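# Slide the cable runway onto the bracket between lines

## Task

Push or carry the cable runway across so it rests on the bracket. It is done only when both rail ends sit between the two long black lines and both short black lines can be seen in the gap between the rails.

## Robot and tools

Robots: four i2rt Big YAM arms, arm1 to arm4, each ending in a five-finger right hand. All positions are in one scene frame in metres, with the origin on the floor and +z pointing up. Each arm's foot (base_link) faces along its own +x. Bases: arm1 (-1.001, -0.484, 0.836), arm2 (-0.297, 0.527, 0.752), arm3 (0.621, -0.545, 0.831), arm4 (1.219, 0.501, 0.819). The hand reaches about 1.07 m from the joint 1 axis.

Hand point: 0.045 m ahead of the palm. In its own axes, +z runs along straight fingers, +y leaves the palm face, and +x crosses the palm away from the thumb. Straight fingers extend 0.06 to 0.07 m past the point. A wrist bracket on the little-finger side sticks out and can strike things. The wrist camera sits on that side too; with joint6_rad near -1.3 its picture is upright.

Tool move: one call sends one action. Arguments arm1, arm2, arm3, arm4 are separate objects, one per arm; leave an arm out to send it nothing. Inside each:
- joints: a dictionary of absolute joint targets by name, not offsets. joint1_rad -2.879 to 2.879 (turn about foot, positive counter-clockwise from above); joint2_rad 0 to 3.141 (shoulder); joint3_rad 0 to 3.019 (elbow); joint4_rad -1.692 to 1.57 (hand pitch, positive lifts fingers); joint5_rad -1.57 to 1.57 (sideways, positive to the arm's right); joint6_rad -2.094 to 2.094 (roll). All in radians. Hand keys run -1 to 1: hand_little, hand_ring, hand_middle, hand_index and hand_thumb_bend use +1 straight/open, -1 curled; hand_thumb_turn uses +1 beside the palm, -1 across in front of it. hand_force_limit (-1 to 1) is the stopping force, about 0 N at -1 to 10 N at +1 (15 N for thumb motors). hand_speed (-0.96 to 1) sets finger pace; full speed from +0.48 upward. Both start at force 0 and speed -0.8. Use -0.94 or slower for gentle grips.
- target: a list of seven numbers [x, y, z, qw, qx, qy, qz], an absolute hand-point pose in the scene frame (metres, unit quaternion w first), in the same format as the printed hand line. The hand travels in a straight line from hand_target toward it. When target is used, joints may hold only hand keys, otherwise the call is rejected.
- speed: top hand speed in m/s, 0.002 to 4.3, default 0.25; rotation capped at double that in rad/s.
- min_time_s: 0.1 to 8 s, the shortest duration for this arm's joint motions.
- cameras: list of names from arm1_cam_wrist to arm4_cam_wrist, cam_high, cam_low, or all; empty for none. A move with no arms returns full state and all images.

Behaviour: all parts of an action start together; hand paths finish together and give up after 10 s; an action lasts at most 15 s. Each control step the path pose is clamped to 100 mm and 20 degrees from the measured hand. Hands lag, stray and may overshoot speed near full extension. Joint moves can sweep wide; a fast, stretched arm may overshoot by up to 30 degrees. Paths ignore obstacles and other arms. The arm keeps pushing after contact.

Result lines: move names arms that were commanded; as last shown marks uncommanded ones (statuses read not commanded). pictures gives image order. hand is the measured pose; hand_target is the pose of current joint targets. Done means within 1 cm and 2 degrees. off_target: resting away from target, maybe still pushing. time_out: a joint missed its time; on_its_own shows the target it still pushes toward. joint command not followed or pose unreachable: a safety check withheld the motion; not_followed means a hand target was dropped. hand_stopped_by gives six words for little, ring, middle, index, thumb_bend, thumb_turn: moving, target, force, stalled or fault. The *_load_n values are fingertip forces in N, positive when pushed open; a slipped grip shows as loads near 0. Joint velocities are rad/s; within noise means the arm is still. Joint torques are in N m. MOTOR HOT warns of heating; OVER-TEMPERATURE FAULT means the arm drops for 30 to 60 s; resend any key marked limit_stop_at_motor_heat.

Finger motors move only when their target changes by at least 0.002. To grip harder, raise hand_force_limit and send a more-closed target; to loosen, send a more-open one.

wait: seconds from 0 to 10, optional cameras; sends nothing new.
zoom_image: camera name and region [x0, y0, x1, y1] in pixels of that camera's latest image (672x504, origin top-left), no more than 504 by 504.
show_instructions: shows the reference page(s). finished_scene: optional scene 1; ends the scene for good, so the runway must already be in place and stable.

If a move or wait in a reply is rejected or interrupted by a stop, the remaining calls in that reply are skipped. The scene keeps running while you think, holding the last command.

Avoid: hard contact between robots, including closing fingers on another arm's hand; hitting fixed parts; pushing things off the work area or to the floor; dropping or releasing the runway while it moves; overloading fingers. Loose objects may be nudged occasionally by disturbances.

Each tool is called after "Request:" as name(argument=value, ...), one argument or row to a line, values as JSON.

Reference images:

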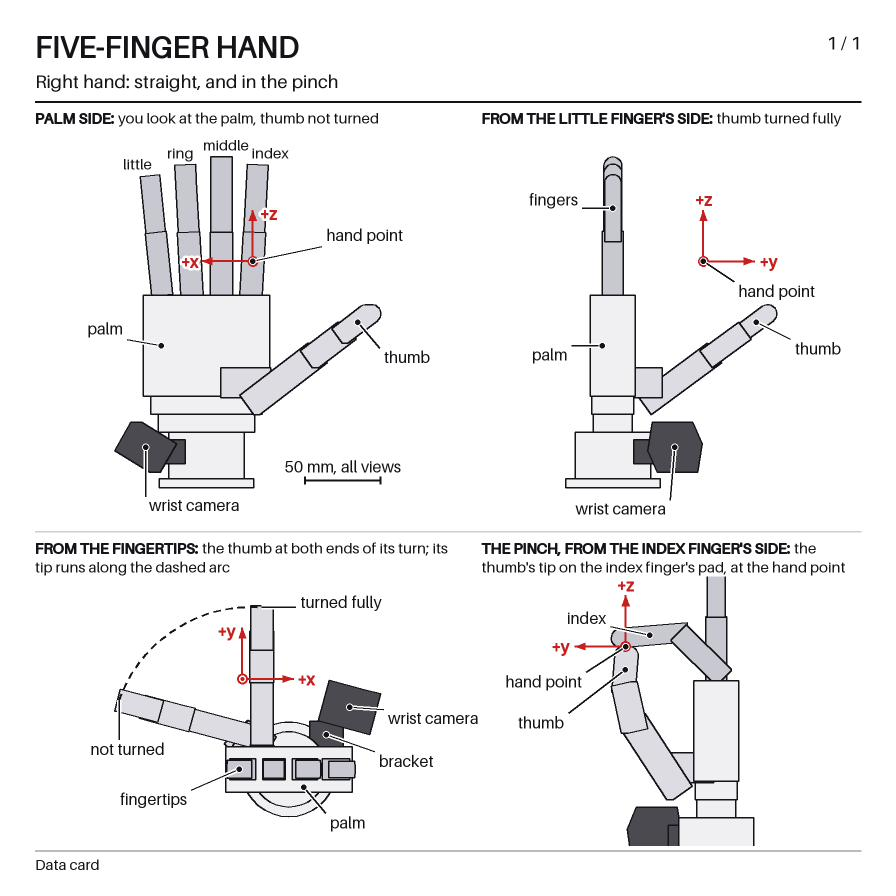

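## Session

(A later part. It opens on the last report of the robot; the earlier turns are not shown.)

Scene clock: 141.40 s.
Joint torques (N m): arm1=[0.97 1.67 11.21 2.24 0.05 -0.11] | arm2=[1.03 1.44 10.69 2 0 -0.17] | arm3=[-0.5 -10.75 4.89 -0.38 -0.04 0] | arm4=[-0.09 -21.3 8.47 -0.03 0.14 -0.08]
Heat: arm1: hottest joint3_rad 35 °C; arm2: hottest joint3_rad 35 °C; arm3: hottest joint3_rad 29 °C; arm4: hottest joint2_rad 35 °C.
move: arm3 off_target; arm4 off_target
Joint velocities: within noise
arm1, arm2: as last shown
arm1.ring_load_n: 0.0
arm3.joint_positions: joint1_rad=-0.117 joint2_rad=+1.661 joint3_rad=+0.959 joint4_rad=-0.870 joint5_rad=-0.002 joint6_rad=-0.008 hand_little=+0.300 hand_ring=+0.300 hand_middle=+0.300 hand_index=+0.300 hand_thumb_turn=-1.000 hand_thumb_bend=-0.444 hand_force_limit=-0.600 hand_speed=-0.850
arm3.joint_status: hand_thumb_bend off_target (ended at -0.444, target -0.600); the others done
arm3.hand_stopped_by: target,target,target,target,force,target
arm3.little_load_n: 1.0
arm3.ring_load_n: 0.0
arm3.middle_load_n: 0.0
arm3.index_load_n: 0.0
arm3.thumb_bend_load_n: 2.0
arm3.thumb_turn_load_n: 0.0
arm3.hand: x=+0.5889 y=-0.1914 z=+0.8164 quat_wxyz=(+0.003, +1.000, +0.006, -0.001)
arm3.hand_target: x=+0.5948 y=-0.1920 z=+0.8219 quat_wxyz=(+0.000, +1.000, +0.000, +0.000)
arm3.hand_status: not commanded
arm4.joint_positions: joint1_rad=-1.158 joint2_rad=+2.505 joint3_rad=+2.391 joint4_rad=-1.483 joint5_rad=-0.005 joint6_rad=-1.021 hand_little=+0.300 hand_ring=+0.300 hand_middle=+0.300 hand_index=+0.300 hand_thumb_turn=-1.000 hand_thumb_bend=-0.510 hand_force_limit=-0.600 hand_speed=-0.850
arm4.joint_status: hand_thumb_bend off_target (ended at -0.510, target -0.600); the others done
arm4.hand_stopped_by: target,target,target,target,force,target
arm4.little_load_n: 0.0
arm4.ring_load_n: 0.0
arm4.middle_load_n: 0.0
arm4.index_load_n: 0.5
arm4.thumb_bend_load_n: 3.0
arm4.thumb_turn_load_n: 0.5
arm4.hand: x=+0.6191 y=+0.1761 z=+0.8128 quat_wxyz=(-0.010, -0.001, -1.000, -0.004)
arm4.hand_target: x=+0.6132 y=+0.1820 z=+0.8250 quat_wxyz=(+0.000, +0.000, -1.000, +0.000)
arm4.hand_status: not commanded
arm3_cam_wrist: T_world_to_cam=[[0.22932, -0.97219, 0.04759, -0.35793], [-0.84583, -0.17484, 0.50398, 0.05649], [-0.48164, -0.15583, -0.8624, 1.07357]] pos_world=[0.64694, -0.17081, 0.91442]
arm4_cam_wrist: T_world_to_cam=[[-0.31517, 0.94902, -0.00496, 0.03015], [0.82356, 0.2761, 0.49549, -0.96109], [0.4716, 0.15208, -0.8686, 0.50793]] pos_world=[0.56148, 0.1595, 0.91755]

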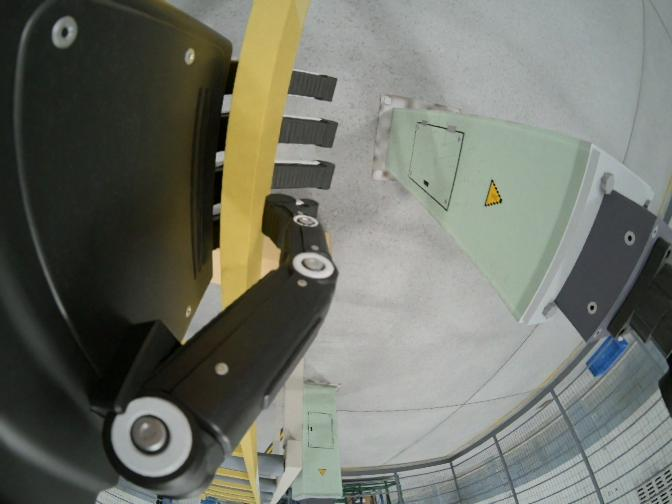

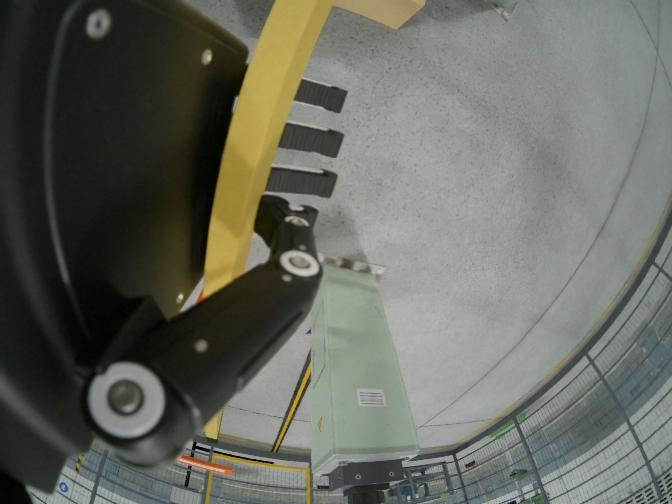

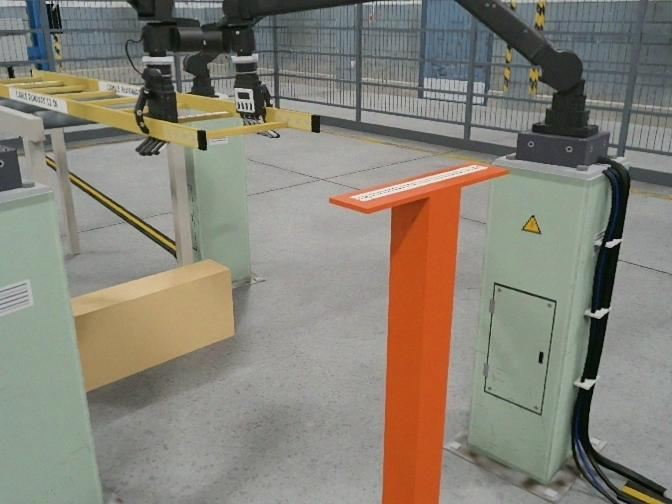

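Request:
move(
  arm3={"joints": {"hand_little": -0.5, "hand_ring": -0.5, "hand_middle": -0.5, "hand_index": -0.5, "hand_force_limit": -0.5, "hand_speed": -0.85}},
  arm4={"joints": {"hand_little": -0.5, "hand_ring": -0.5, "hand_middle": -0.5, "hand_index": -0.5, "hand_force_limit": -0.5, "hand_speed": -0.85}},
  cameras=["arm3_cam_wrist", "arm4_cam_wrist", "cam_low"],
)

Request:
zoom_image(
  camera="arm3_cam_wrist",
  region=[180, 0, 480, 300],
)

Request:
zoom_image(
  camera="arm4_cam_wrist",
  region=[180, 0, 480, 300],
)

Request:
zoom_image(
  camera="cam_low",
  region=[100, 40, 340, 180],
)

Scene clock: 144.77 s.
Joint torques (N m): arm1=[0.97 1.61 11.3 2.28 0.03 -0.1] | arm2=[0.5 1.32 10.55 2.15 0.01 -0.11] | arm3=[-0.38 -11.16 4.93 -0.7 0 0.16] | arm4=[0.03 -21.3 9.22 -0.27 0.4 0.22]
Heat: arm1: hottest joint3_rad 35 °C; arm2: hottest joint3_rad 35 °C; arm3: hottest joint3_rad 29 °C; arm4: hottest joint2_rad 35 °C.
move: arm3 off_target; arm4 off_target
Joint velocities: within noise
arm1, arm2: as last shown
arm1.thumb_bend_load_n: -0.5
arm3.joint_positions: joint1_rad=-0.117 joint2_rad=+1.665 joint3_rad=+0.957 joint4_rad=-0.862 joint5_rad=-0.002 joint6_rad=-0.023 hand_little=+0.065 hand_ring=+0.053 hand_middle=+0.053 hand_index=+0.080 hand_thumb_turn=-1.000 hand_thumb_bend=-0.440 hand_force_limit=-0.500 hand_speed=-0.850
arm3.joint_status: hand_little off_target (ended at +0.065, target -0.500); hand_ring off_target (ended at +0.053, target -0.500); hand_middle off_target (ended at +0.053, target -0.500); hand_index off_target (ended at +0.080, target -0.500); the others done
arm3.hand_stopped_by: force,force,force,force,force,target
arm3.little_load_n: 1.0
arm3.ring_load_n: 3.0
arm3.middle_load_n: 3.0
arm3.index_load_n: 1.0
arm3.thumb_bend_load_n: 21.5
arm3.thumb_turn_load_n: 3.0
arm3.hand: x=+0.5898 y=-0.1912 z=+0.8142 quat_wxyz=(+0.001, +1.000, +0.014, -0.001)
arm3.hand_target: x=+0.5948 y=-0.1920 z=+0.8219 quat_wxyz=(+0.000, +1.000, +0.000, +0.000)
arm3.hand_status: not commanded
arm4.joint_positions: joint1_rad=-1.158 joint2_rad=+2.505 joint3_rad=+2.382 joint4_rad=-1.478 joint5_rad=-0.012 joint6_rad=-1.050 hand_little=-0.254 hand_ring=-0.129 hand_middle=+0.038 hand_index=+0.163 hand_thumb_turn=-1.000 hand_thumb_bend=-0.509 hand_force_limit=-0.500 hand_speed=-0.850
arm4.joint_status: hand_little off_target (ended at -0.254, target -0.500); hand_ring off_target (ended at -0.129, target -0.500); hand_middle off_target (ended at +0.038, target -0.500); hand_index off_target (ended at +0.163, target -0.500); the others done
arm4.hand_stopped_by: force,force,force,force,force,target
arm4.little_load_n: 2.5
arm4.ring_load_n: 0.5
arm4.middle_load_n: 0.0
arm4.index_load_n: 0.5
arm4.thumb_bend_load_n: 6.0
arm4.thumb_turn_load_n: 1.5
arm4.hand: x=+0.6193 y=+0.1766 z=+0.8094 quat_wxyz=(-0.013, +0.013, -1.000, -0.002)
arm4.hand_target: x=+0.6132 y=+0.1820 z=+0.8249 quat_wxyz=(+0.000, +0.000, -1.000, +0.000)
arm4.hand_status: not commanded
arm3_cam_wrist: T_world_to_cam=[[0.24449, -0.96861, 0.04494, -0.36396], [-0.84291, -0.1894, 0.50362, 0.05422], [-0.4793, -0.16101, -0.86276, 1.07014]] pos_world=[0.64761, -0.16996, 0.91232]
arm4_cam_wrist: T_world_to_cam=[[-0.34227, 0.93953, -0.01154, 0.05352], [0.81154, 0.30179, 0.50033, -0.96086], [0.47355, 0.16188, -0.86576, 0.49967]] pos_world=[0.56148, 0.15881, 0.91395]

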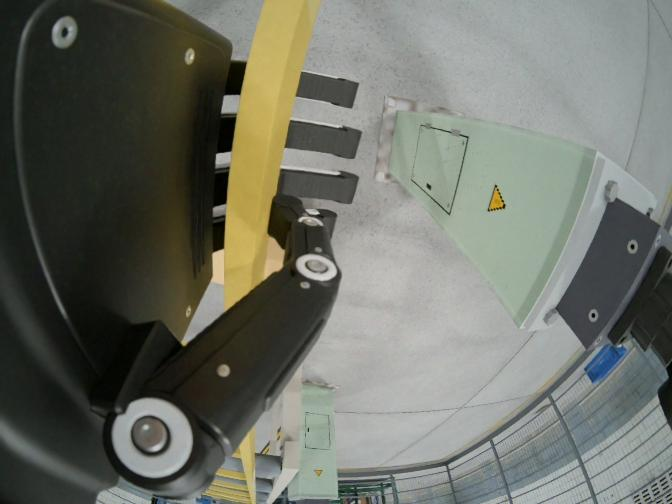

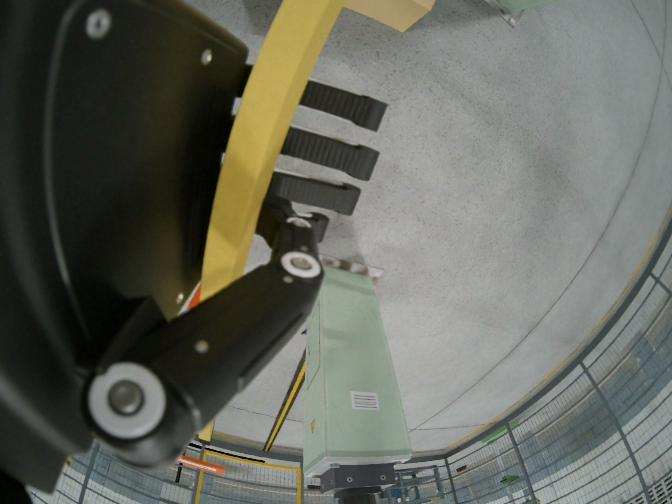

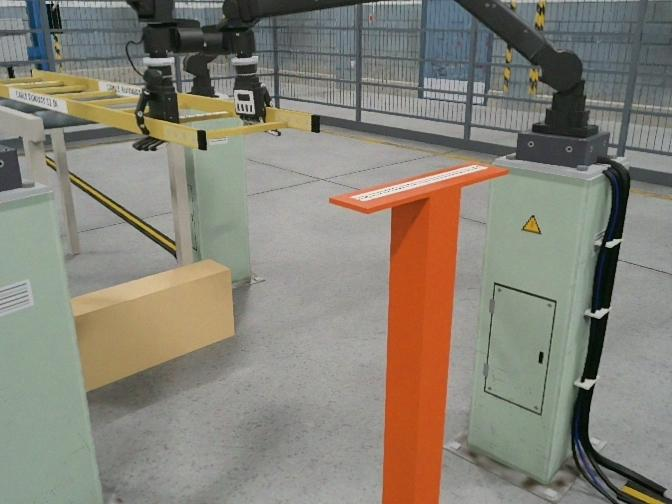

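Scaled by 1.680 from the camera's image (finer frame: 960x720).

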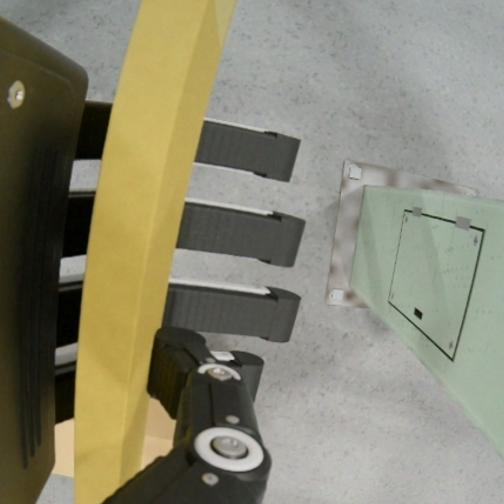

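Scaled by 1.680 from the camera's image (finer frame: 960x720).

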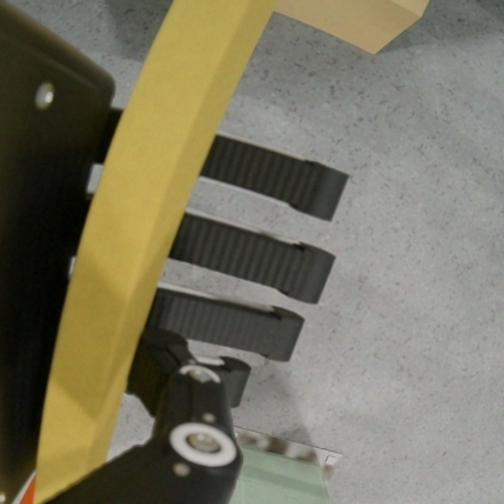

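Scaled by 2.100 from the camera's image (finer frame: 960x720).

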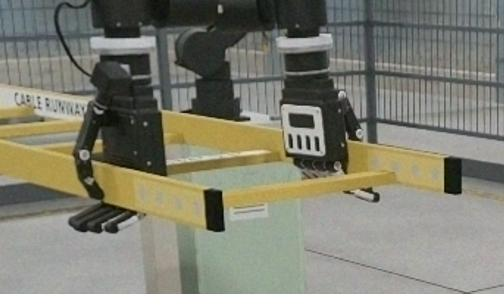

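Request:
move(
  arm3={"joints": {"hand_thumb_bend": -0.41}},
)

Scene clock: 146.13 s.
Joint torques (N m): arm1=[0.62 1.38 11.15 2.18 0.02 -0.08] | arm2=[0.73 1.55 10.56 2.09 0.02 -0.12] | arm3=[-0.73 -11.46 5.07 -0.72 -0.04 0.15] | arm4=[-0.03 -21.25 9.22 -0.27 0.39 0.21]
Heat: arm1: hottest joint3_rad 35 °C; arm2: hottest joint3_rad 35 °C; arm3: hottest joint3_rad 29 °C; arm4: hottest joint2_rad 35 °C.
move: arm3 done
Joint velocities: within noise
arm1, arm2, arm4: as last shown
arm1.thumb_bend_load_n: 0.0
arm3.joint_positions: joint1_rad=-0.117 joint2_rad=+1.665 joint3_rad=+0.957 joint4_rad=-0.861 joint5_rad=-0.002 joint6_rad=-0.023 hand_little=+0.065 hand_ring=+0.053 hand_middle=+0.053 hand_index=+0.079 hand_thumb_turn=-1.000 hand_thumb_bend=-0.407 hand_force_limit=-0.500 hand_speed=-0.850
arm3.joint_status: all done
arm3.hand_stopped_by: force,force,force,force,force,target
arm3.little_load_n: 0.5
arm3.ring_load_n: 2.0
arm3.middle_load_n: 2.0
arm3.index_load_n: 0.5
arm3.thumb_bend_load_n: 8.5
arm3.thumb_turn_load_n: 1.0
arm3.hand: x=+0.5898 y=-0.1911 z=+0.8142 quat_wxyz=(+0.001, +1.000, +0.014, -0.001)
arm3.hand_target: x=+0.5948 y=-0.1920 z=+0.8219 quat_wxyz=(+0.000, +1.000, +0.000, +0.000)
arm3.hand_status: not commanded
arm4.little_load_n: 2.0
arm4.index_load_n: 0.0
pictures: none

Request:
move(
  arm3={"target": [0.645, -0.192, 0.824, 0, -1, 0, 0], "speed": 0.05},
  arm4={"target": [0.663, 0.182, 0.825, 0, 0, -1, 0], "speed": 0.05},
  cameras=["arm3_cam_wrist", "arm4_cam_wrist", "cam_high", "cam_low"],
)

Request:
zoom_image(
  camera="cam_low",
  region=[100, 40, 340, 180],
)

Scene clock: 148.63 s.
Joint torques (N m): arm1=[1.03 1.73 11.17 2.17 0.03 -0.11] | arm2=[-0.21 1.9 10.74 2.02 0 -0.1] | arm3=[-0.85 -11.05 5.83 -1.39 0.08 0.08] | arm4=[0.03 -20.78 8.5 -0.05 0.34 0.13]
Heat: arm1: hottest joint3_rad 35 °C; arm2: hottest joint3_rad 35 °C; arm3: hottest joint3_rad 29 °C; arm4: hottest joint2_rad 35 °C.
move: arm3 off_target; arm4 off_target
Joint velocities: arm1=[within noise] | arm2=[within noise] | arm3=[within noise] | arm4=[0.005 -0.015 -0.007 0.007 0.154 -0.007]
arm1, arm2: as last shown
arm1.index_load_n: -0.5
arm3.joint_positions: joint1_rad=-0.234 joint2_rad=+1.665 joint3_rad=+0.957 joint4_rad=-0.854 joint5_rad=-0.006 joint6_rad=-0.135 hand_little=+0.065 hand_ring=+0.053 hand_middle=+0.053 hand_index=+0.079 hand_thumb_turn=-1.000 hand_thumb_bend=-0.406 hand_force_limit=-0.500 hand_speed=-0.850
arm3.joint_status: not commanded
arm3.hand_stopped_by: force,force,force,force,force,target
arm3.little_load_n: 0.5
arm3.ring_load_n: 2.5
arm3.middle_load_n: 2.0
arm3.index_load_n: 0.0
arm3.thumb_bend_load_n: 8.0
arm3.thumb_turn_load_n: 1.0
arm3.hand: x=+0.6375 y=-0.1915 z=+0.8136 quat_wxyz=(-0.003, +1.000, +0.012, -0.002)
arm3.hand_target: x=+0.6448 y=-0.1921 z=+0.8237 quat_wxyz=(+0.000, +1.000, +0.000, +0.000)
arm3.hand_status: off_target (0.013 m and 1.4 deg from the pose sent, 0.056 m and 1.6 deg at the start)
arm4.joint_positions: joint1_rad=-1.123 joint2_rad=+2.353 joint3_rad=+2.084 joint4_rad=-1.343 joint5_rad=-0.011 joint6_rad=-1.006 hand_little=-0.254 hand_ring=-0.129 hand_middle=+0.038 hand_index=+0.163 hand_thumb_turn=-1.000 hand_thumb_bend=-0.511 hand_force_limit=-0.500 hand_speed=-0.850
arm4.joint_status: not commanded
arm4.hand_stopped_by: force,force,force,force,force,target
arm4.little_load_n: 0.0
arm4.ring_load_n: 0.0
arm4.middle_load_n: 0.0
arm4.index_load_n: 0.5
arm4.thumb_bend_load_n: 0.0
arm4.thumb_turn_load_n: 0.0
arm4.hand: x=+0.6701 y=+0.1787 z=+0.8055 quat_wxyz=(-0.018, +0.008, -1.000, -0.007)
arm4.hand_target: x=+0.6632 y=+0.1820 z=+0.8248 quat_wxyz=(+0.000, +0.000, -1.000, +0.000)
arm4.hand_status: off_target (0.021 m and 2.4 deg from the pose sent, 0.047 m and 2.2 deg at the start)
arm3_cam_wrist: T_world_to_cam=[[0.23982, -0.97013, 0.03644, -0.3662], [-0.8426, -0.18935, 0.50415, 0.09405], [-0.48219, -0.1516, -0.86285, 1.09614]] pos_world=[0.69562, -0.17127, 0.91173]
arm4_cam_wrist: T_world_to_cam=[[-0.33364, 0.94268, -0.00634, 0.05833], [0.81005, 0.29013, 0.50955, -1.00508], [0.48218, 0.16487, -0.86042, 0.46122]] pos_world=[0.61124, 0.16058, 0.90934]

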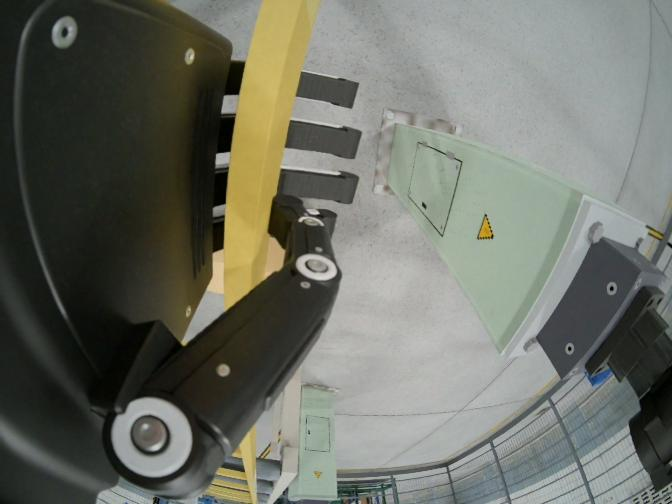

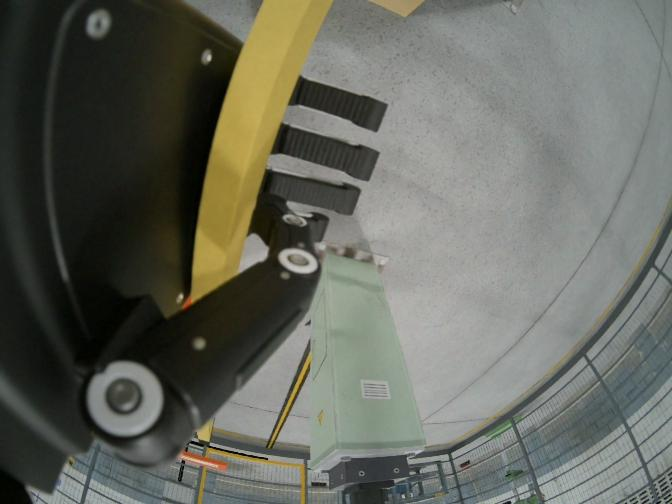

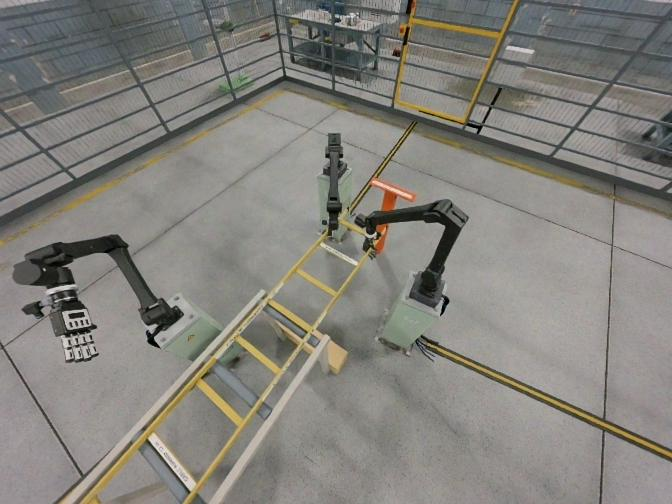

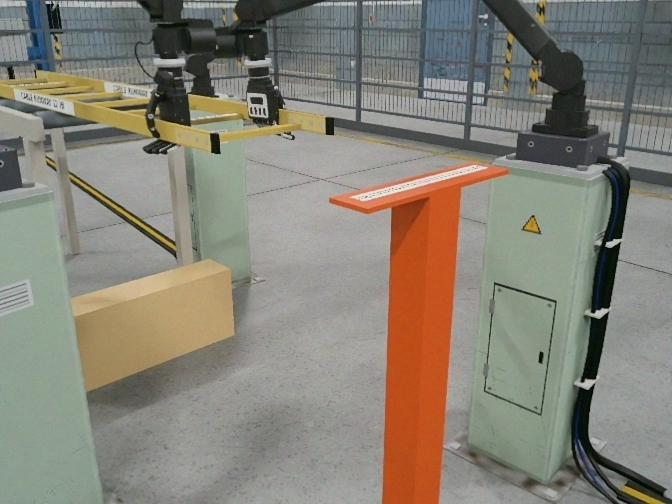

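Scaled by 2.100 from the camera's image (finer frame: 960x720).

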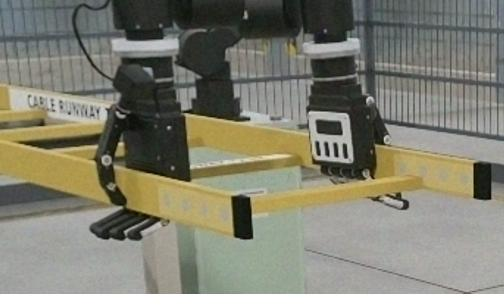

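Request:
move(
  arm3={"target": [0.745, -0.193, 0.828, 0, -1, 0, 0], "speed": 0.06},
  arm4={"target": [0.763, 0.18, 0.835, 0, 0, -1, 0], "speed": 0.06},
  cameras=["arm3_cam_wrist", "arm4_cam_wrist", "cam_high", "cam_low"],
)

Request:
zoom_image(
  camera="cam_low",
  region=[120, 40, 360, 180],
)

Scene clock: 152.83 s.
Joint torques (N m): arm1=[0.91 1.85 11.3 2.25 0.05 -0.1] | arm2=[0.62 1.55 10.63 1.87 0 -0.14] | arm3=[-1.08 -11.58 6.94 -2.37 0.26 0.05] | arm4=[-0.09 -19.6 8.59 -0.51 0.43 0.17]
Heat: arm1: hottest joint3_rad 35 °C; arm2: hottest joint3_rad 35 °C; arm3: hottest joint3_rad 29 °C; arm4: hottest joint2_rad 35 °C.
move: arm3 off_target; arm4 off_target
Joint velocities: within noise
arm1, arm2: as last shown
arm1.index_load_n: 0.0
arm3.joint_positions: joint1_rad=-0.461 joint2_rad=+1.707 joint3_rad=+1.016 joint4_rad=-0.861 joint5_rad=-0.010 joint6_rad=-0.362 hand_little=+0.065 hand_ring=+0.053 hand_middle=+0.053 hand_index=+0.079 hand_thumb_turn=-1.000 hand_thumb_bend=-0.406 hand_force_limit=-0.500 hand_speed=-0.850
arm3.joint_status: not commanded
arm3.hand_stopped_by: force,force,force,force,force,target
arm3.little_load_n: 0.5
arm3.ring_load_n: 2.0
arm3.middle_load_n: 2.0
arm3.index_load_n: 0.0
arm3.thumb_bend_load_n: 7.5
arm3.thumb_turn_load_n: 1.0
arm3.hand: x=+0.7361 y=-0.1910 z=+0.8132 quat_wxyz=(-0.008, +1.000, +0.012, -0.002)
arm3.hand_target: x=+0.7449 y=-0.1930 z=+0.8276 quat_wxyz=(-0.001, +1.000, +0.000, +0.000)
arm3.hand_status: off_target (0.017 m and 1.7 deg from the pose sent, 0.108 m and 1.4 deg at the start)
arm4.joint_positions: joint1_rad=-1.031 joint2_rad=+2.133 joint3_rad=+1.688 joint4_rad=-1.181 joint5_rad=-0.014 joint6_rad=-0.917 hand_little=-0.254 hand_ring=-0.129 hand_middle=+0.038 hand_index=+0.163 hand_thumb_turn=-1.000 hand_thumb_bend=-0.511 hand_force_limit=-0.500 hand_speed=-0.850
arm4.joint_status: not commanded
arm4.hand_stopped_by: force,force,force,force,force,target
arm4.little_load_n: 0.5
arm4.ring_load_n: 0.5
arm4.middle_load_n: 0.0
arm4.index_load_n: 0.5
arm4.thumb_bend_load_n: 0.5
arm4.thumb_turn_load_n: 0.0
arm4.hand: x=+0.7725 y=+0.1787 z=+0.8066 quat_wxyz=(-0.023, +0.010, -1.000, -0.011)
arm4.hand_target: x=+0.7634 y=+0.1803 z=+0.8344 quat_wxyz=(+0.000, +0.000, -1.000, +0.000)
arm4.hand_status: off_target (0.030 m and 3.2 deg from the pose sent, 0.098 m and 2.4 deg at the start)
arm3_cam_wrist: T_world_to_cam=[[0.24024, -0.97038, 0.02538, -0.38079], [-0.84306, -0.19562, 0.50098, 0.17912], [-0.48118, -0.14175, -0.86509, 1.1464]] pos_world=[0.79412, -0.17197, 0.91166]
arm4_cam_wrist: T_world_to_cam=[[-0.33608, 0.94183, -0.00081, 0.09003], [0.80334, 0.2871, 0.52174, -1.09269], [0.49163, 0.17469, -0.8531, 0.39779]] pos_world=[0.71249, 0.15944, 0.90953]

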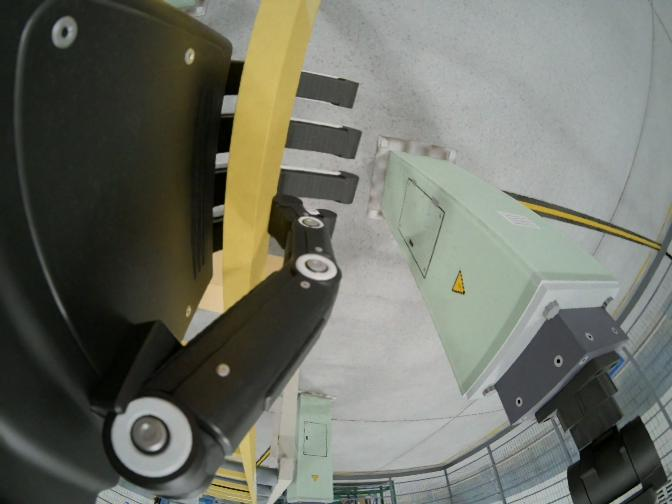

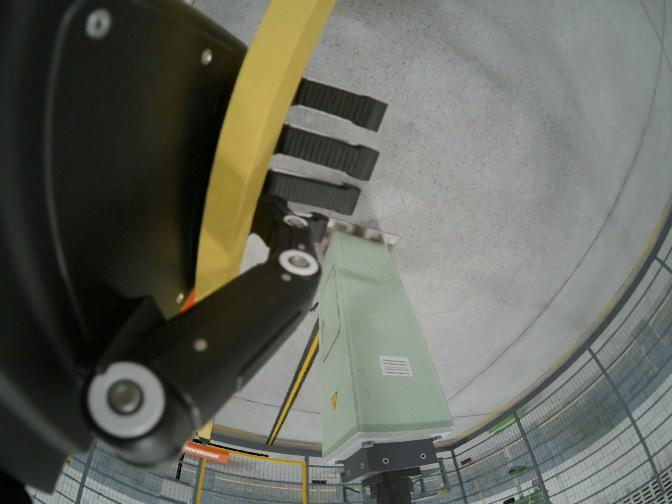

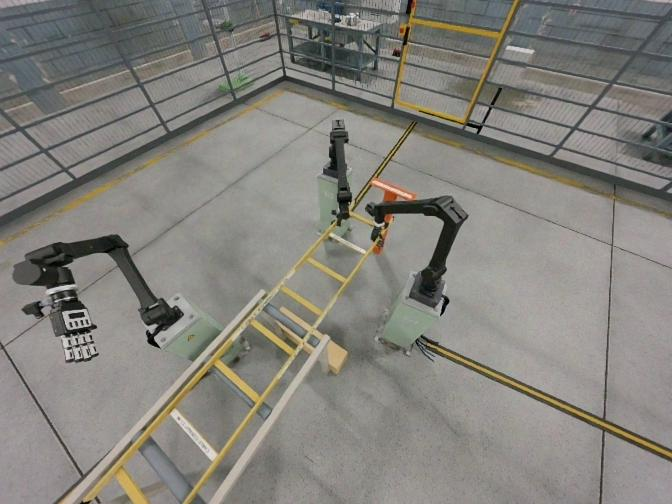

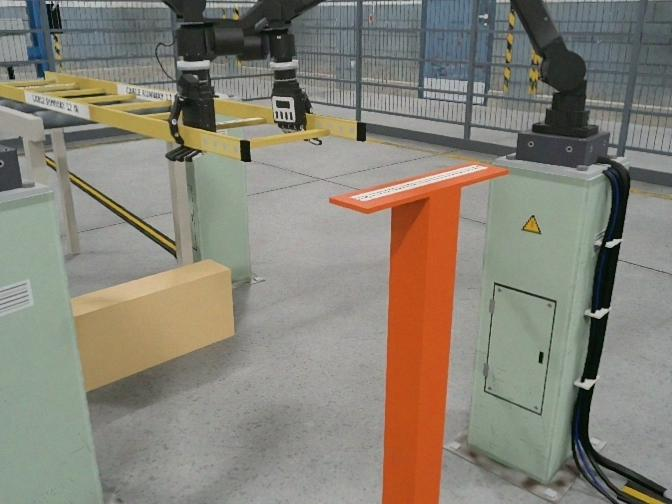

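Scaled by 2.100 from the camera's image (finer frame: 960x720).

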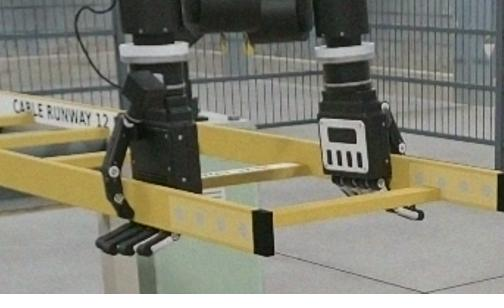

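Request:
move(
  arm3={"target": [0.845, -0.194, 0.835, 0, -1, 0, 0], "speed": 0.06},
  arm4={"target": [0.863, 0.179, 0.845, 0, 0, -1, 0], "speed": 0.06},
  cameras=["arm3_cam_wrist", "arm4_cam_wrist", "cam_high", "cam_low"],
)

Request:
zoom_image(
  camera="cam_low",
  region=[160, 40, 400, 180],
)

Scene clock: 156.50 s.
Joint torques (N m): arm1=[0.79 1.61 11.17 2.14 0.03 -0.1] | arm2=[-0.03 1.67 10.62 2.03 -0.02 -0.1] | arm3=[-0.97 -13.39 7.58 -2.63 0.32 0.04] | arm4=[-0.03 -19.02 8.34 -1.39 0.57 0.2]
Heat: arm1: hottest joint3_rad 35 °C; arm2: hottest joint3_rad 35 °C; arm3: hottest joint3_rad 29 °C; arm4: hottest joint2_rad 35 °C.
move: arm3 off_target; arm4 off_target
Joint velocities: within noise
arm1, arm2: as last shown
arm3.joint_positions: joint1_rad=-0.655 joint2_rad=+1.800 joint3_rad=+1.152 joint4_rad=-0.913 joint5_rad=-0.012 joint6_rad=-0.557 hand_little=+0.065 hand_ring=+0.053 hand_middle=+0.053 hand_index=+0.079 hand_thumb_turn=-1.000 hand_thumb_bend=-0.406 hand_force_limit=-0.500 hand_speed=-0.850
arm3.joint_status: not commanded
arm3.hand_stopped_by: force,force,force,force,force,target
arm3.little_load_n: 0.5
arm3.ring_load_n: 1.5
arm3.middle_load_n: 2.0
arm3.index_load_n: 0.5
arm3.thumb_bend_load_n: 8.5
arm3.thumb_turn_load_n: 1.0
arm3.hand: x=+0.8344 y=-0.1910 z=+0.8139 quat_wxyz=(-0.005, +1.000, +0.012, -0.003)
arm3.hand_target: x=+0.8446 y=-0.1941 z=+0.8344 quat_wxyz=(-0.001, +1.000, +0.000, +0.000)
arm3.hand_status: off_target (0.024 m and 1.6 deg from the pose sent, 0.111 m and 1.7 deg at the start)
arm4.joint_positions: joint1_rad=-0.916 joint2_rad=+1.966 joint3_rad=+1.405 joint4_rad=-1.071 joint5_rad=-0.019 joint6_rad=-0.806 hand_little=-0.254 hand_ring=-0.129 hand_middle=+0.038 hand_index=+0.163 hand_thumb_turn=-1.000 hand_thumb_bend=-0.511 hand_force_limit=-0.500 hand_speed=-0.850
arm4.joint_status: not commanded
arm4.hand_stopped_by: force,force,force,force,force,target
arm4.little_load_n: 1.5
arm4.ring_load_n: 1.0
arm4.middle_load_n: 0.0
arm4.index_load_n: 1.0
arm4.thumb_bend_load_n: 2.0
arm4.thumb_turn_load_n: 0.5
arm4.hand: x=+0.8722 y=+0.1785 z=+0.8072 quat_wxyz=(-0.026, +0.012, -0.999, -0.015)
arm4.hand_target: x=+0.8636 y=+0.1794 z=+0.8433 quat_wxyz=(+0.000, +0.000, -1.000, +0.000)
arm4.hand_status: off_target (0.039 m and 3.7 deg from the pose sent, 0.098 m and 3.2 deg at the start)
arm3_cam_wrist: T_world_to_cam=[[0.24104, -0.97003, 0.03078, -0.40936], [-0.84178, -0.19317, 0.50408, 0.25856], [-0.48302, -0.14741, -0.86311, 1.1931]] pos_world=[0.89261, -0.17127, 0.91204]
arm4_cam_wrist: T_world_to_cam=[[-0.34024, 0.94033, 0.00396, 0.12384], [0.79966, 0.28713, 0.52735, -1.17432], [0.49475, 0.18259, -0.84964, 0.34242]] pos_world=[0.81178, 0.15821, 0.90973]

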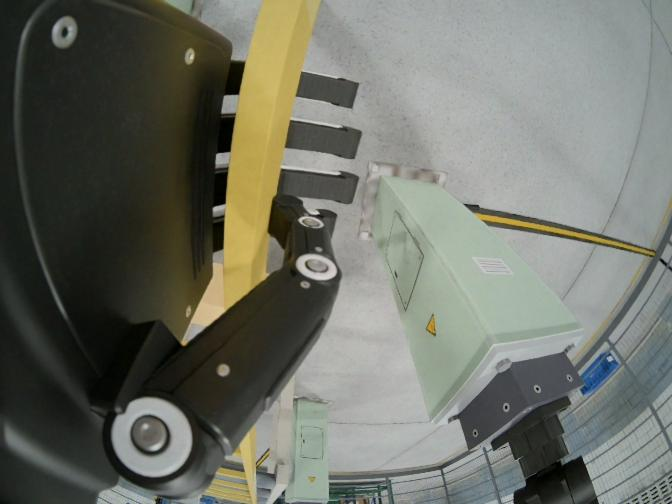

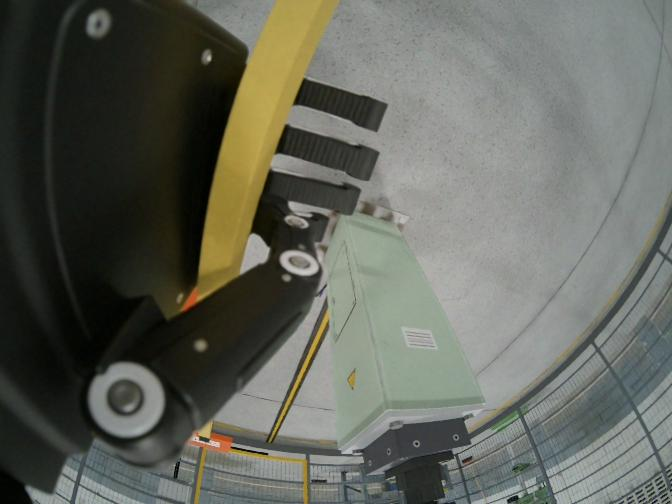

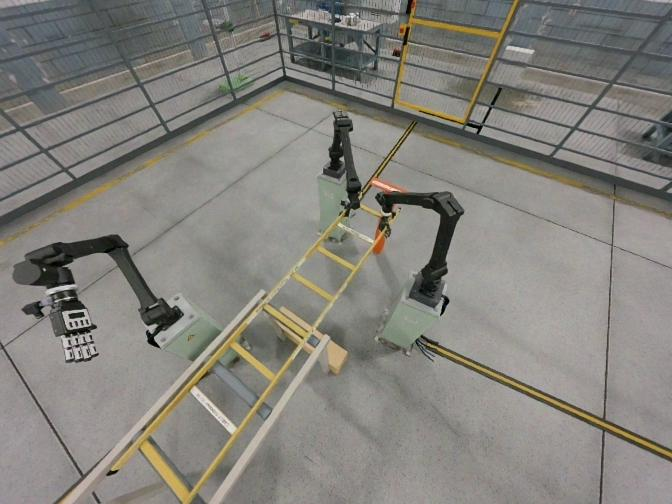

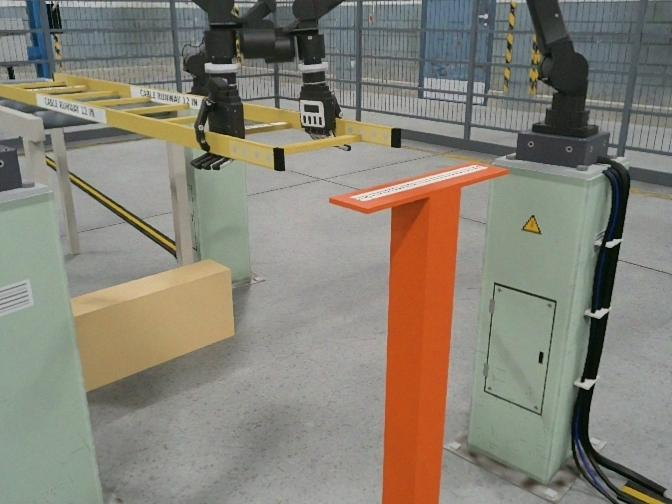

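Scaled by 2.100 from the camera's image (finer frame: 960x720).

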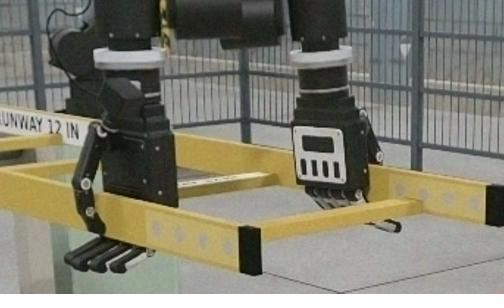

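Request:
move(
  arm3={"target": [0.925, -0.195, 0.862, 0, -1, 0, 0], "speed": 0.05},
  arm4={"target": [0.943, 0.177, 0.872, 0, 0, -1, 0], "speed": 0.05},
  cameras=["arm3_cam_wrist", "arm4_cam_wrist", "cam_high", "cam_low"],
)

Request:
zoom_image(
  camera="cam_low",
  region=[200, 60, 520, 240],
)

Scene clock: 162.70 s.
Joint torques (N m): arm1=[0.91 1.55 11.21 2.25 0.04 -0.09] | arm2=[0.5 1.26 10.54 2.28 0 -0.12] | arm3=[-1.2 -17.73 8.73 -3.95 0.29 0.01] | arm4=[0.09 -20.78 8.77 -3.12 0.75 0.28]
Heat: arm1: hottest joint3_rad 35 °C; arm2: hottest joint3_rad 35 °C; arm3: hottest joint3_rad 29 °C; arm4: hottest joint2_rad 35 °C.
move: arm3 off_target; arm4 off_target
Joint velocities: within noise
arm1, arm2: as last shown
arm1.index_load_n: -0.5
arm3.joint_positions: joint1_rad=-0.783 joint2_rad=+1.899 joint3_rad=+1.313 joint4_rad=-0.994 joint5_rad=-0.012 joint6_rad=-0.682 hand_little=+0.065 hand_ring=+0.053 hand_middle=+0.053 hand_index=+0.079 hand_thumb_turn=-1.000 hand_thumb_bend=-0.406 hand_force_limit=-0.500 hand_speed=-0.850
arm3.joint_status: not commanded
arm3.hand_stopped_by: force,force,force,force,force,target
arm3.little_load_n: 0.0
arm3.ring_load_n: 1.0
arm3.middle_load_n: 2.5
arm3.index_load_n: 1.0
arm3.thumb_bend_load_n: 9.5
arm3.thumb_turn_load_n: 0.5
arm3.hand: x=+0.9112 y=-0.1915 z=+0.8175 quat_wxyz=(+0.002, +1.000, +0.011, -0.008)
arm3.hand_target: x=+0.9240 y=-0.1955 z=+0.8598 quat_wxyz=(-0.001, +1.000, +0.000, +0.001)
arm3.hand_status: off_target (0.047 m and 1.6 deg from the pose sent, 0.103 m and 1.6 deg at the start)
arm4.joint_positions: joint1_rad=-0.801 joint2_rad=+1.859 joint3_rad=+1.244 joint4_rad=-1.033 joint5_rad=-0.025 joint6_rad=-0.696 hand_little=-0.254 hand_ring=-0.129 hand_middle=+0.038 hand_index=+0.163 hand_thumb_turn=-1.000 hand_thumb_bend=-0.510 hand_force_limit=-0.500 hand_speed=-0.850
arm4.joint_status: not commanded
arm4.hand_stopped_by: force,force,force,force,force,target
arm4.little_load_n: 2.5
arm4.ring_load_n: 1.5
arm4.middle_load_n: 0.5
arm4.index_load_n: 1.5
arm4.thumb_bend_load_n: 5.0
arm4.thumb_turn_load_n: 0.5
arm4.hand: x=+0.9510 y=+0.1771 z=+0.8116 quat_wxyz=(-0.031, +0.015, -0.999, -0.022)
arm4.hand_target: x=+0.9442 y=+0.1780 z=+0.8665 quat_wxyz=(+0.000, +0.000, -1.000, +0.000)
arm4.hand_status: off_target (0.061 m and 4.6 deg from the pose sent, 0.096 m and 3.7 deg at the start)
arm3_cam_wrist: T_world_to_cam=[[0.23872, -0.97015, 0.04268, -0.43609], [-0.83716, -0.18333, 0.51532, 0.30974], [-0.49211, -0.15875, -0.85594, 1.23349]] pos_world=[0.97042, -0.17048, 0.91478]
arm4_cam_wrist: T_world_to_cam=[[-0.34551, 0.93832, 0.01362, 0.14946], [0.79262, 0.28404, 0.53951, -1.24188], [0.50237, 0.1972, -0.84187, 0.2913]] pos_world=[0.88964, 0.15505, 0.91321]

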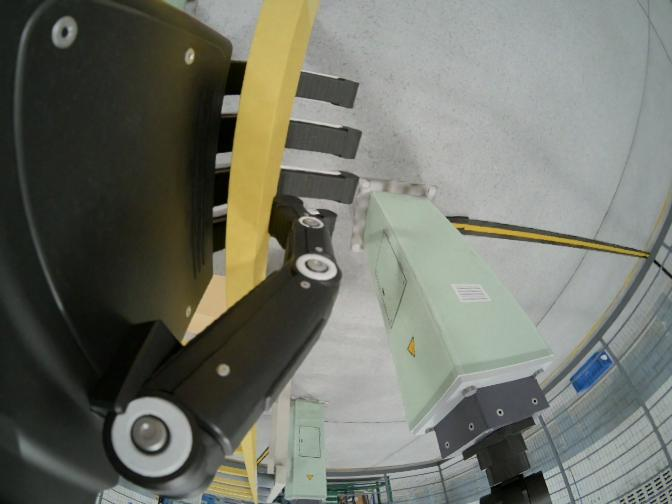

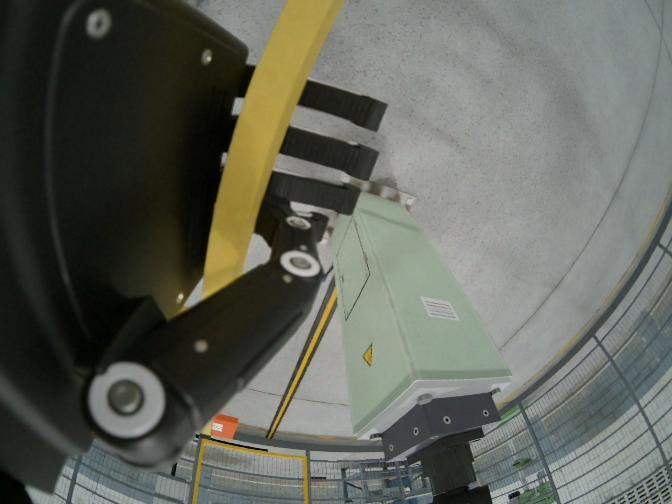

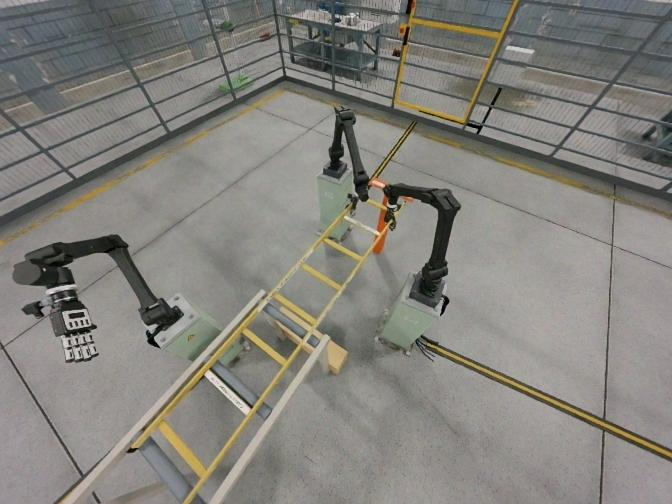

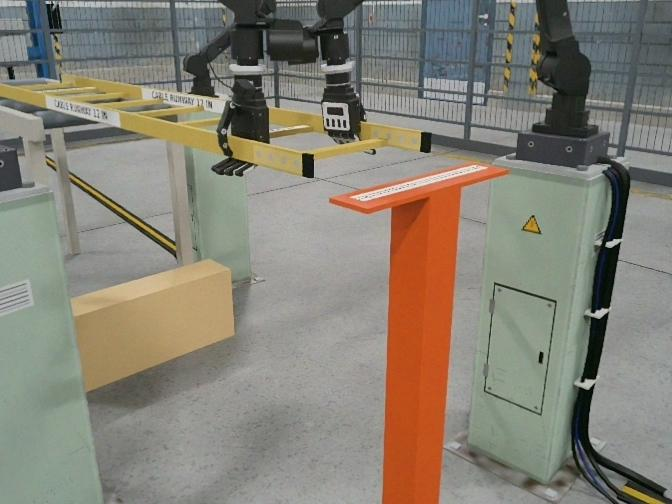

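Scaled by 1.575 from the camera's image (finer frame: 960x720).

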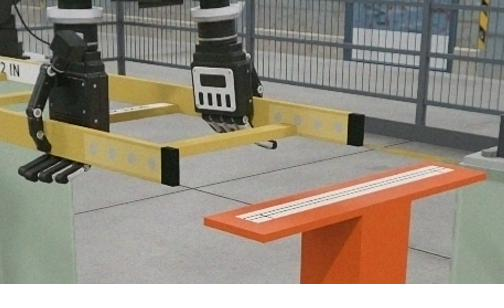

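Request:
move(
  arm3={"target": [0.975, -0.196, 0.878, 0, -1, 0, 0], "speed": 0.04},
  arm4={"target": [0.997, 0.176, 0.886, 0, 0, -1, 0], "speed": 0.04},
  cameras=["arm4_cam_wrist", "cam_high", "cam_low"],
)

Request:
zoom_image(
  camera="cam_low",
  region=[250, 80, 530, 240],
)

Scene clock: 168.27 s.
Joint torques (N m): arm1=[0.97 1.55 11.26 2.22 0.04 -0.11] | arm2=[0.32 1.44 10.59 2.22 0.02 -0.15] | arm3=[-1.32 -17.61 9.36 -2.91 0.12 -0.12] | arm4=[0.5 -19.02 9.43 -3.81 0.94 0.46]
Heat: arm1: hottest joint3_rad 36 °C; arm2: hottest joint3_rad 35 °C; arm3: hottest joint3_rad 30 °C; arm4: hottest joint2_rad 36 °C.
move: arm3 off_target; arm4 off_target
Joint velocities: within noise
arm1.joint_positions: joint1_rad=-0.179 joint2_rad=+0.616 joint3_rad=+1.343 joint4_rad=-1.162 joint5_rad=+0.207 joint6_rad=-0.998 hand_little=+1.000 hand_ring=+1.000 hand_middle=+1.000 hand_index=+1.000 hand_thumb_turn=+1.000 hand_thumb_bend=+1.000 hand_force_limit=+0.000 hand_speed=-0.800
arm1.joint_status: not commanded
arm1.hand_stopped_by: target,target,target,target,target,target
arm1.little_load_n: 0.0
arm1.ring_load_n: 0.0
arm1.middle_load_n: 0.0
arm1.index_load_n: 0.0
arm1.thumb_bend_load_n: 0.0
arm1.thumb_turn_load_n: 0.0
arm1.hand: x=-0.8576 y=-0.2730 z=+1.3336 quat_wxyz=(-0.370, +0.808, +0.230, +0.397)
arm1.hand_target: x=-0.8580 y=-0.2742 z=+1.3434 quat_wxyz=(-0.378, +0.803, +0.227, +0.402)
arm1.hand_status: not commanded
arm2.joint_positions: joint1_rad=-0.281 joint2_rad=+0.626 joint3_rad=+1.356 joint4_rad=-1.179 joint5_rad=+0.124 joint6_rad=-1.343 hand_little=+1.000 hand_ring=+1.000 hand_middle=+1.000 hand_index=+1.000 hand_thumb_turn=+1.000 hand_thumb_bend=+1.000 hand_force_limit=+0.000 hand_speed=-0.800
arm2.joint_status: not commanded
arm2.hand_stopped_by: target,target,target,target,target,target
arm2.little_load_n: 0.0
arm2.ring_load_n: 0.0
arm2.middle_load_n: 0.0
arm2.index_load_n: 0.0
arm2.thumb_bend_load_n: 0.0
arm2.thumb_turn_load_n: 0.0
arm2.hand: x=-0.4598 y=+0.3157 z=+1.2610 quat_wxyz=(+0.436, +0.366, -0.763, +0.306)
arm2.hand_target: x=-0.4591 y=+0.3172 z=+1.2702 quat_wxyz=(+0.442, +0.363, -0.758, +0.312)
arm2.hand_status: not commanded
arm3.joint_positions: joint1_rad=-0.852 joint2_rad=+1.946 joint3_rad=+1.444 joint4_rad=-1.094 joint5_rad=-0.008 joint6_rad=-0.742 hand_little=+0.065 hand_ring=+0.053 hand_middle=+0.053 hand_index=+0.080 hand_thumb_turn=-1.000 hand_thumb_bend=-0.406 hand_force_limit=-0.500 hand_speed=-0.850
arm3.joint_status: not commanded
arm3.hand_stopped_by: force,force,force,force,force,target
arm3.little_load_n: 0.0
arm3.ring_load_n: 0.5
arm3.middle_load_n: 2.0
arm3.index_load_n: 2.0
arm3.thumb_bend_load_n: 10.0
arm3.thumb_turn_load_n: 0.5
arm3.hand: x=+0.9582 y=-0.1940 z=+0.8372 quat_wxyz=(+0.009, +1.000, +0.006, -0.011)
arm3.hand_target: x=+0.9738 y=-0.1967 z=+0.8765 quat_wxyz=(+0.000, +1.000, +0.000, +0.001)
arm3.hand_status: off_target (0.044 m and 1.8 deg from the pose sent, 0.088 m and 1.6 deg at the start)
arm4.joint_positions: joint1_rad=-0.715 joint2_rad=+1.760 joint3_rad=+1.161 joint4_rad=-1.028 joint5_rad=-0.031 joint6_rad=-0.624 hand_little=-0.254 hand_ring=-0.129 hand_middle=+0.038 hand_index=+0.163 hand_thumb_turn=-1.000 hand_thumb_bend=-0.509 hand_force_limit=-0.500 hand_speed=-0.850
arm4.joint_status: not commanded
arm4.hand_stopped_by: force,force,force,force,force,target
arm4.little_load_n: 5.0
arm4.ring_load_n: 1.5
arm4.middle_load_n: 0.0
arm4.index_load_n: 0.0
arm4.thumb_bend_load_n: 6.0
arm4.thumb_turn_load_n: 1.0
arm4.hand: x=+0.9994 y=+0.1744 z=+0.8303 quat_wxyz=(-0.026, +0.021, -0.999, -0.014)
arm4.hand_target: x=+0.9976 y=+0.1767 z=+0.8805 quat_wxyz=(-0.001, +0.000, -1.000, +0.001)
arm4.hand_status: off_target (0.056 m and 4.1 deg from the pose sent, 0.088 m and 4.6 deg at the start)
arm4_cam_wrist: T_world_to_cam=[[-0.35709, 0.93407, 0.00159, 0.19076], [0.79427, 0.30275, 0.52676, -1.28398], [0.49155, 0.18936, -0.85001, 0.30221]] pos_world=[0.9394, 0.15331, 0.93293]

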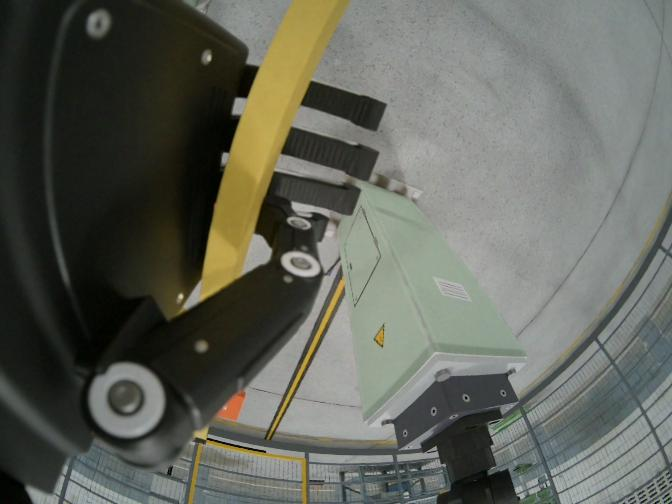

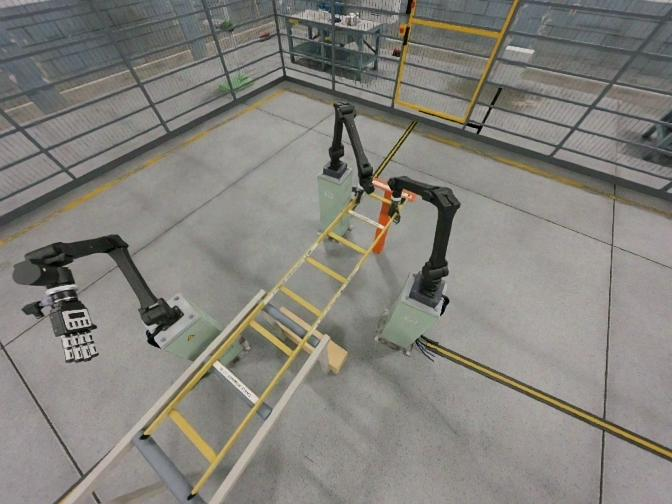

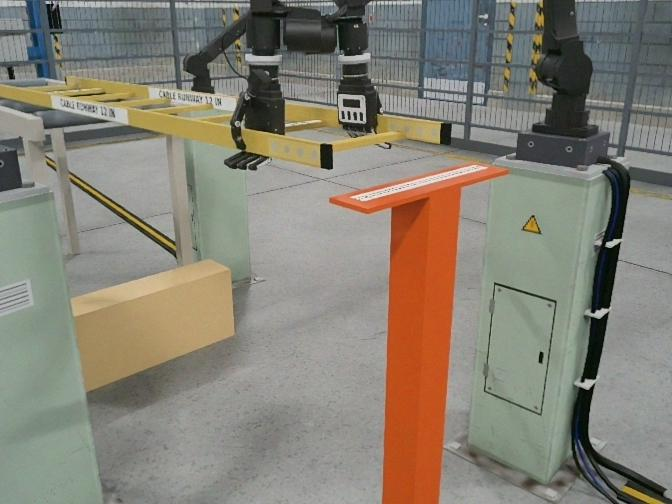

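Scaled by 1.800 from the camera's image (finer frame: 960x720).

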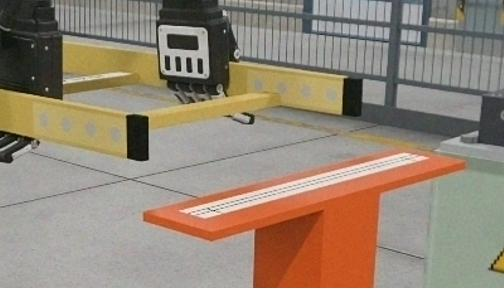

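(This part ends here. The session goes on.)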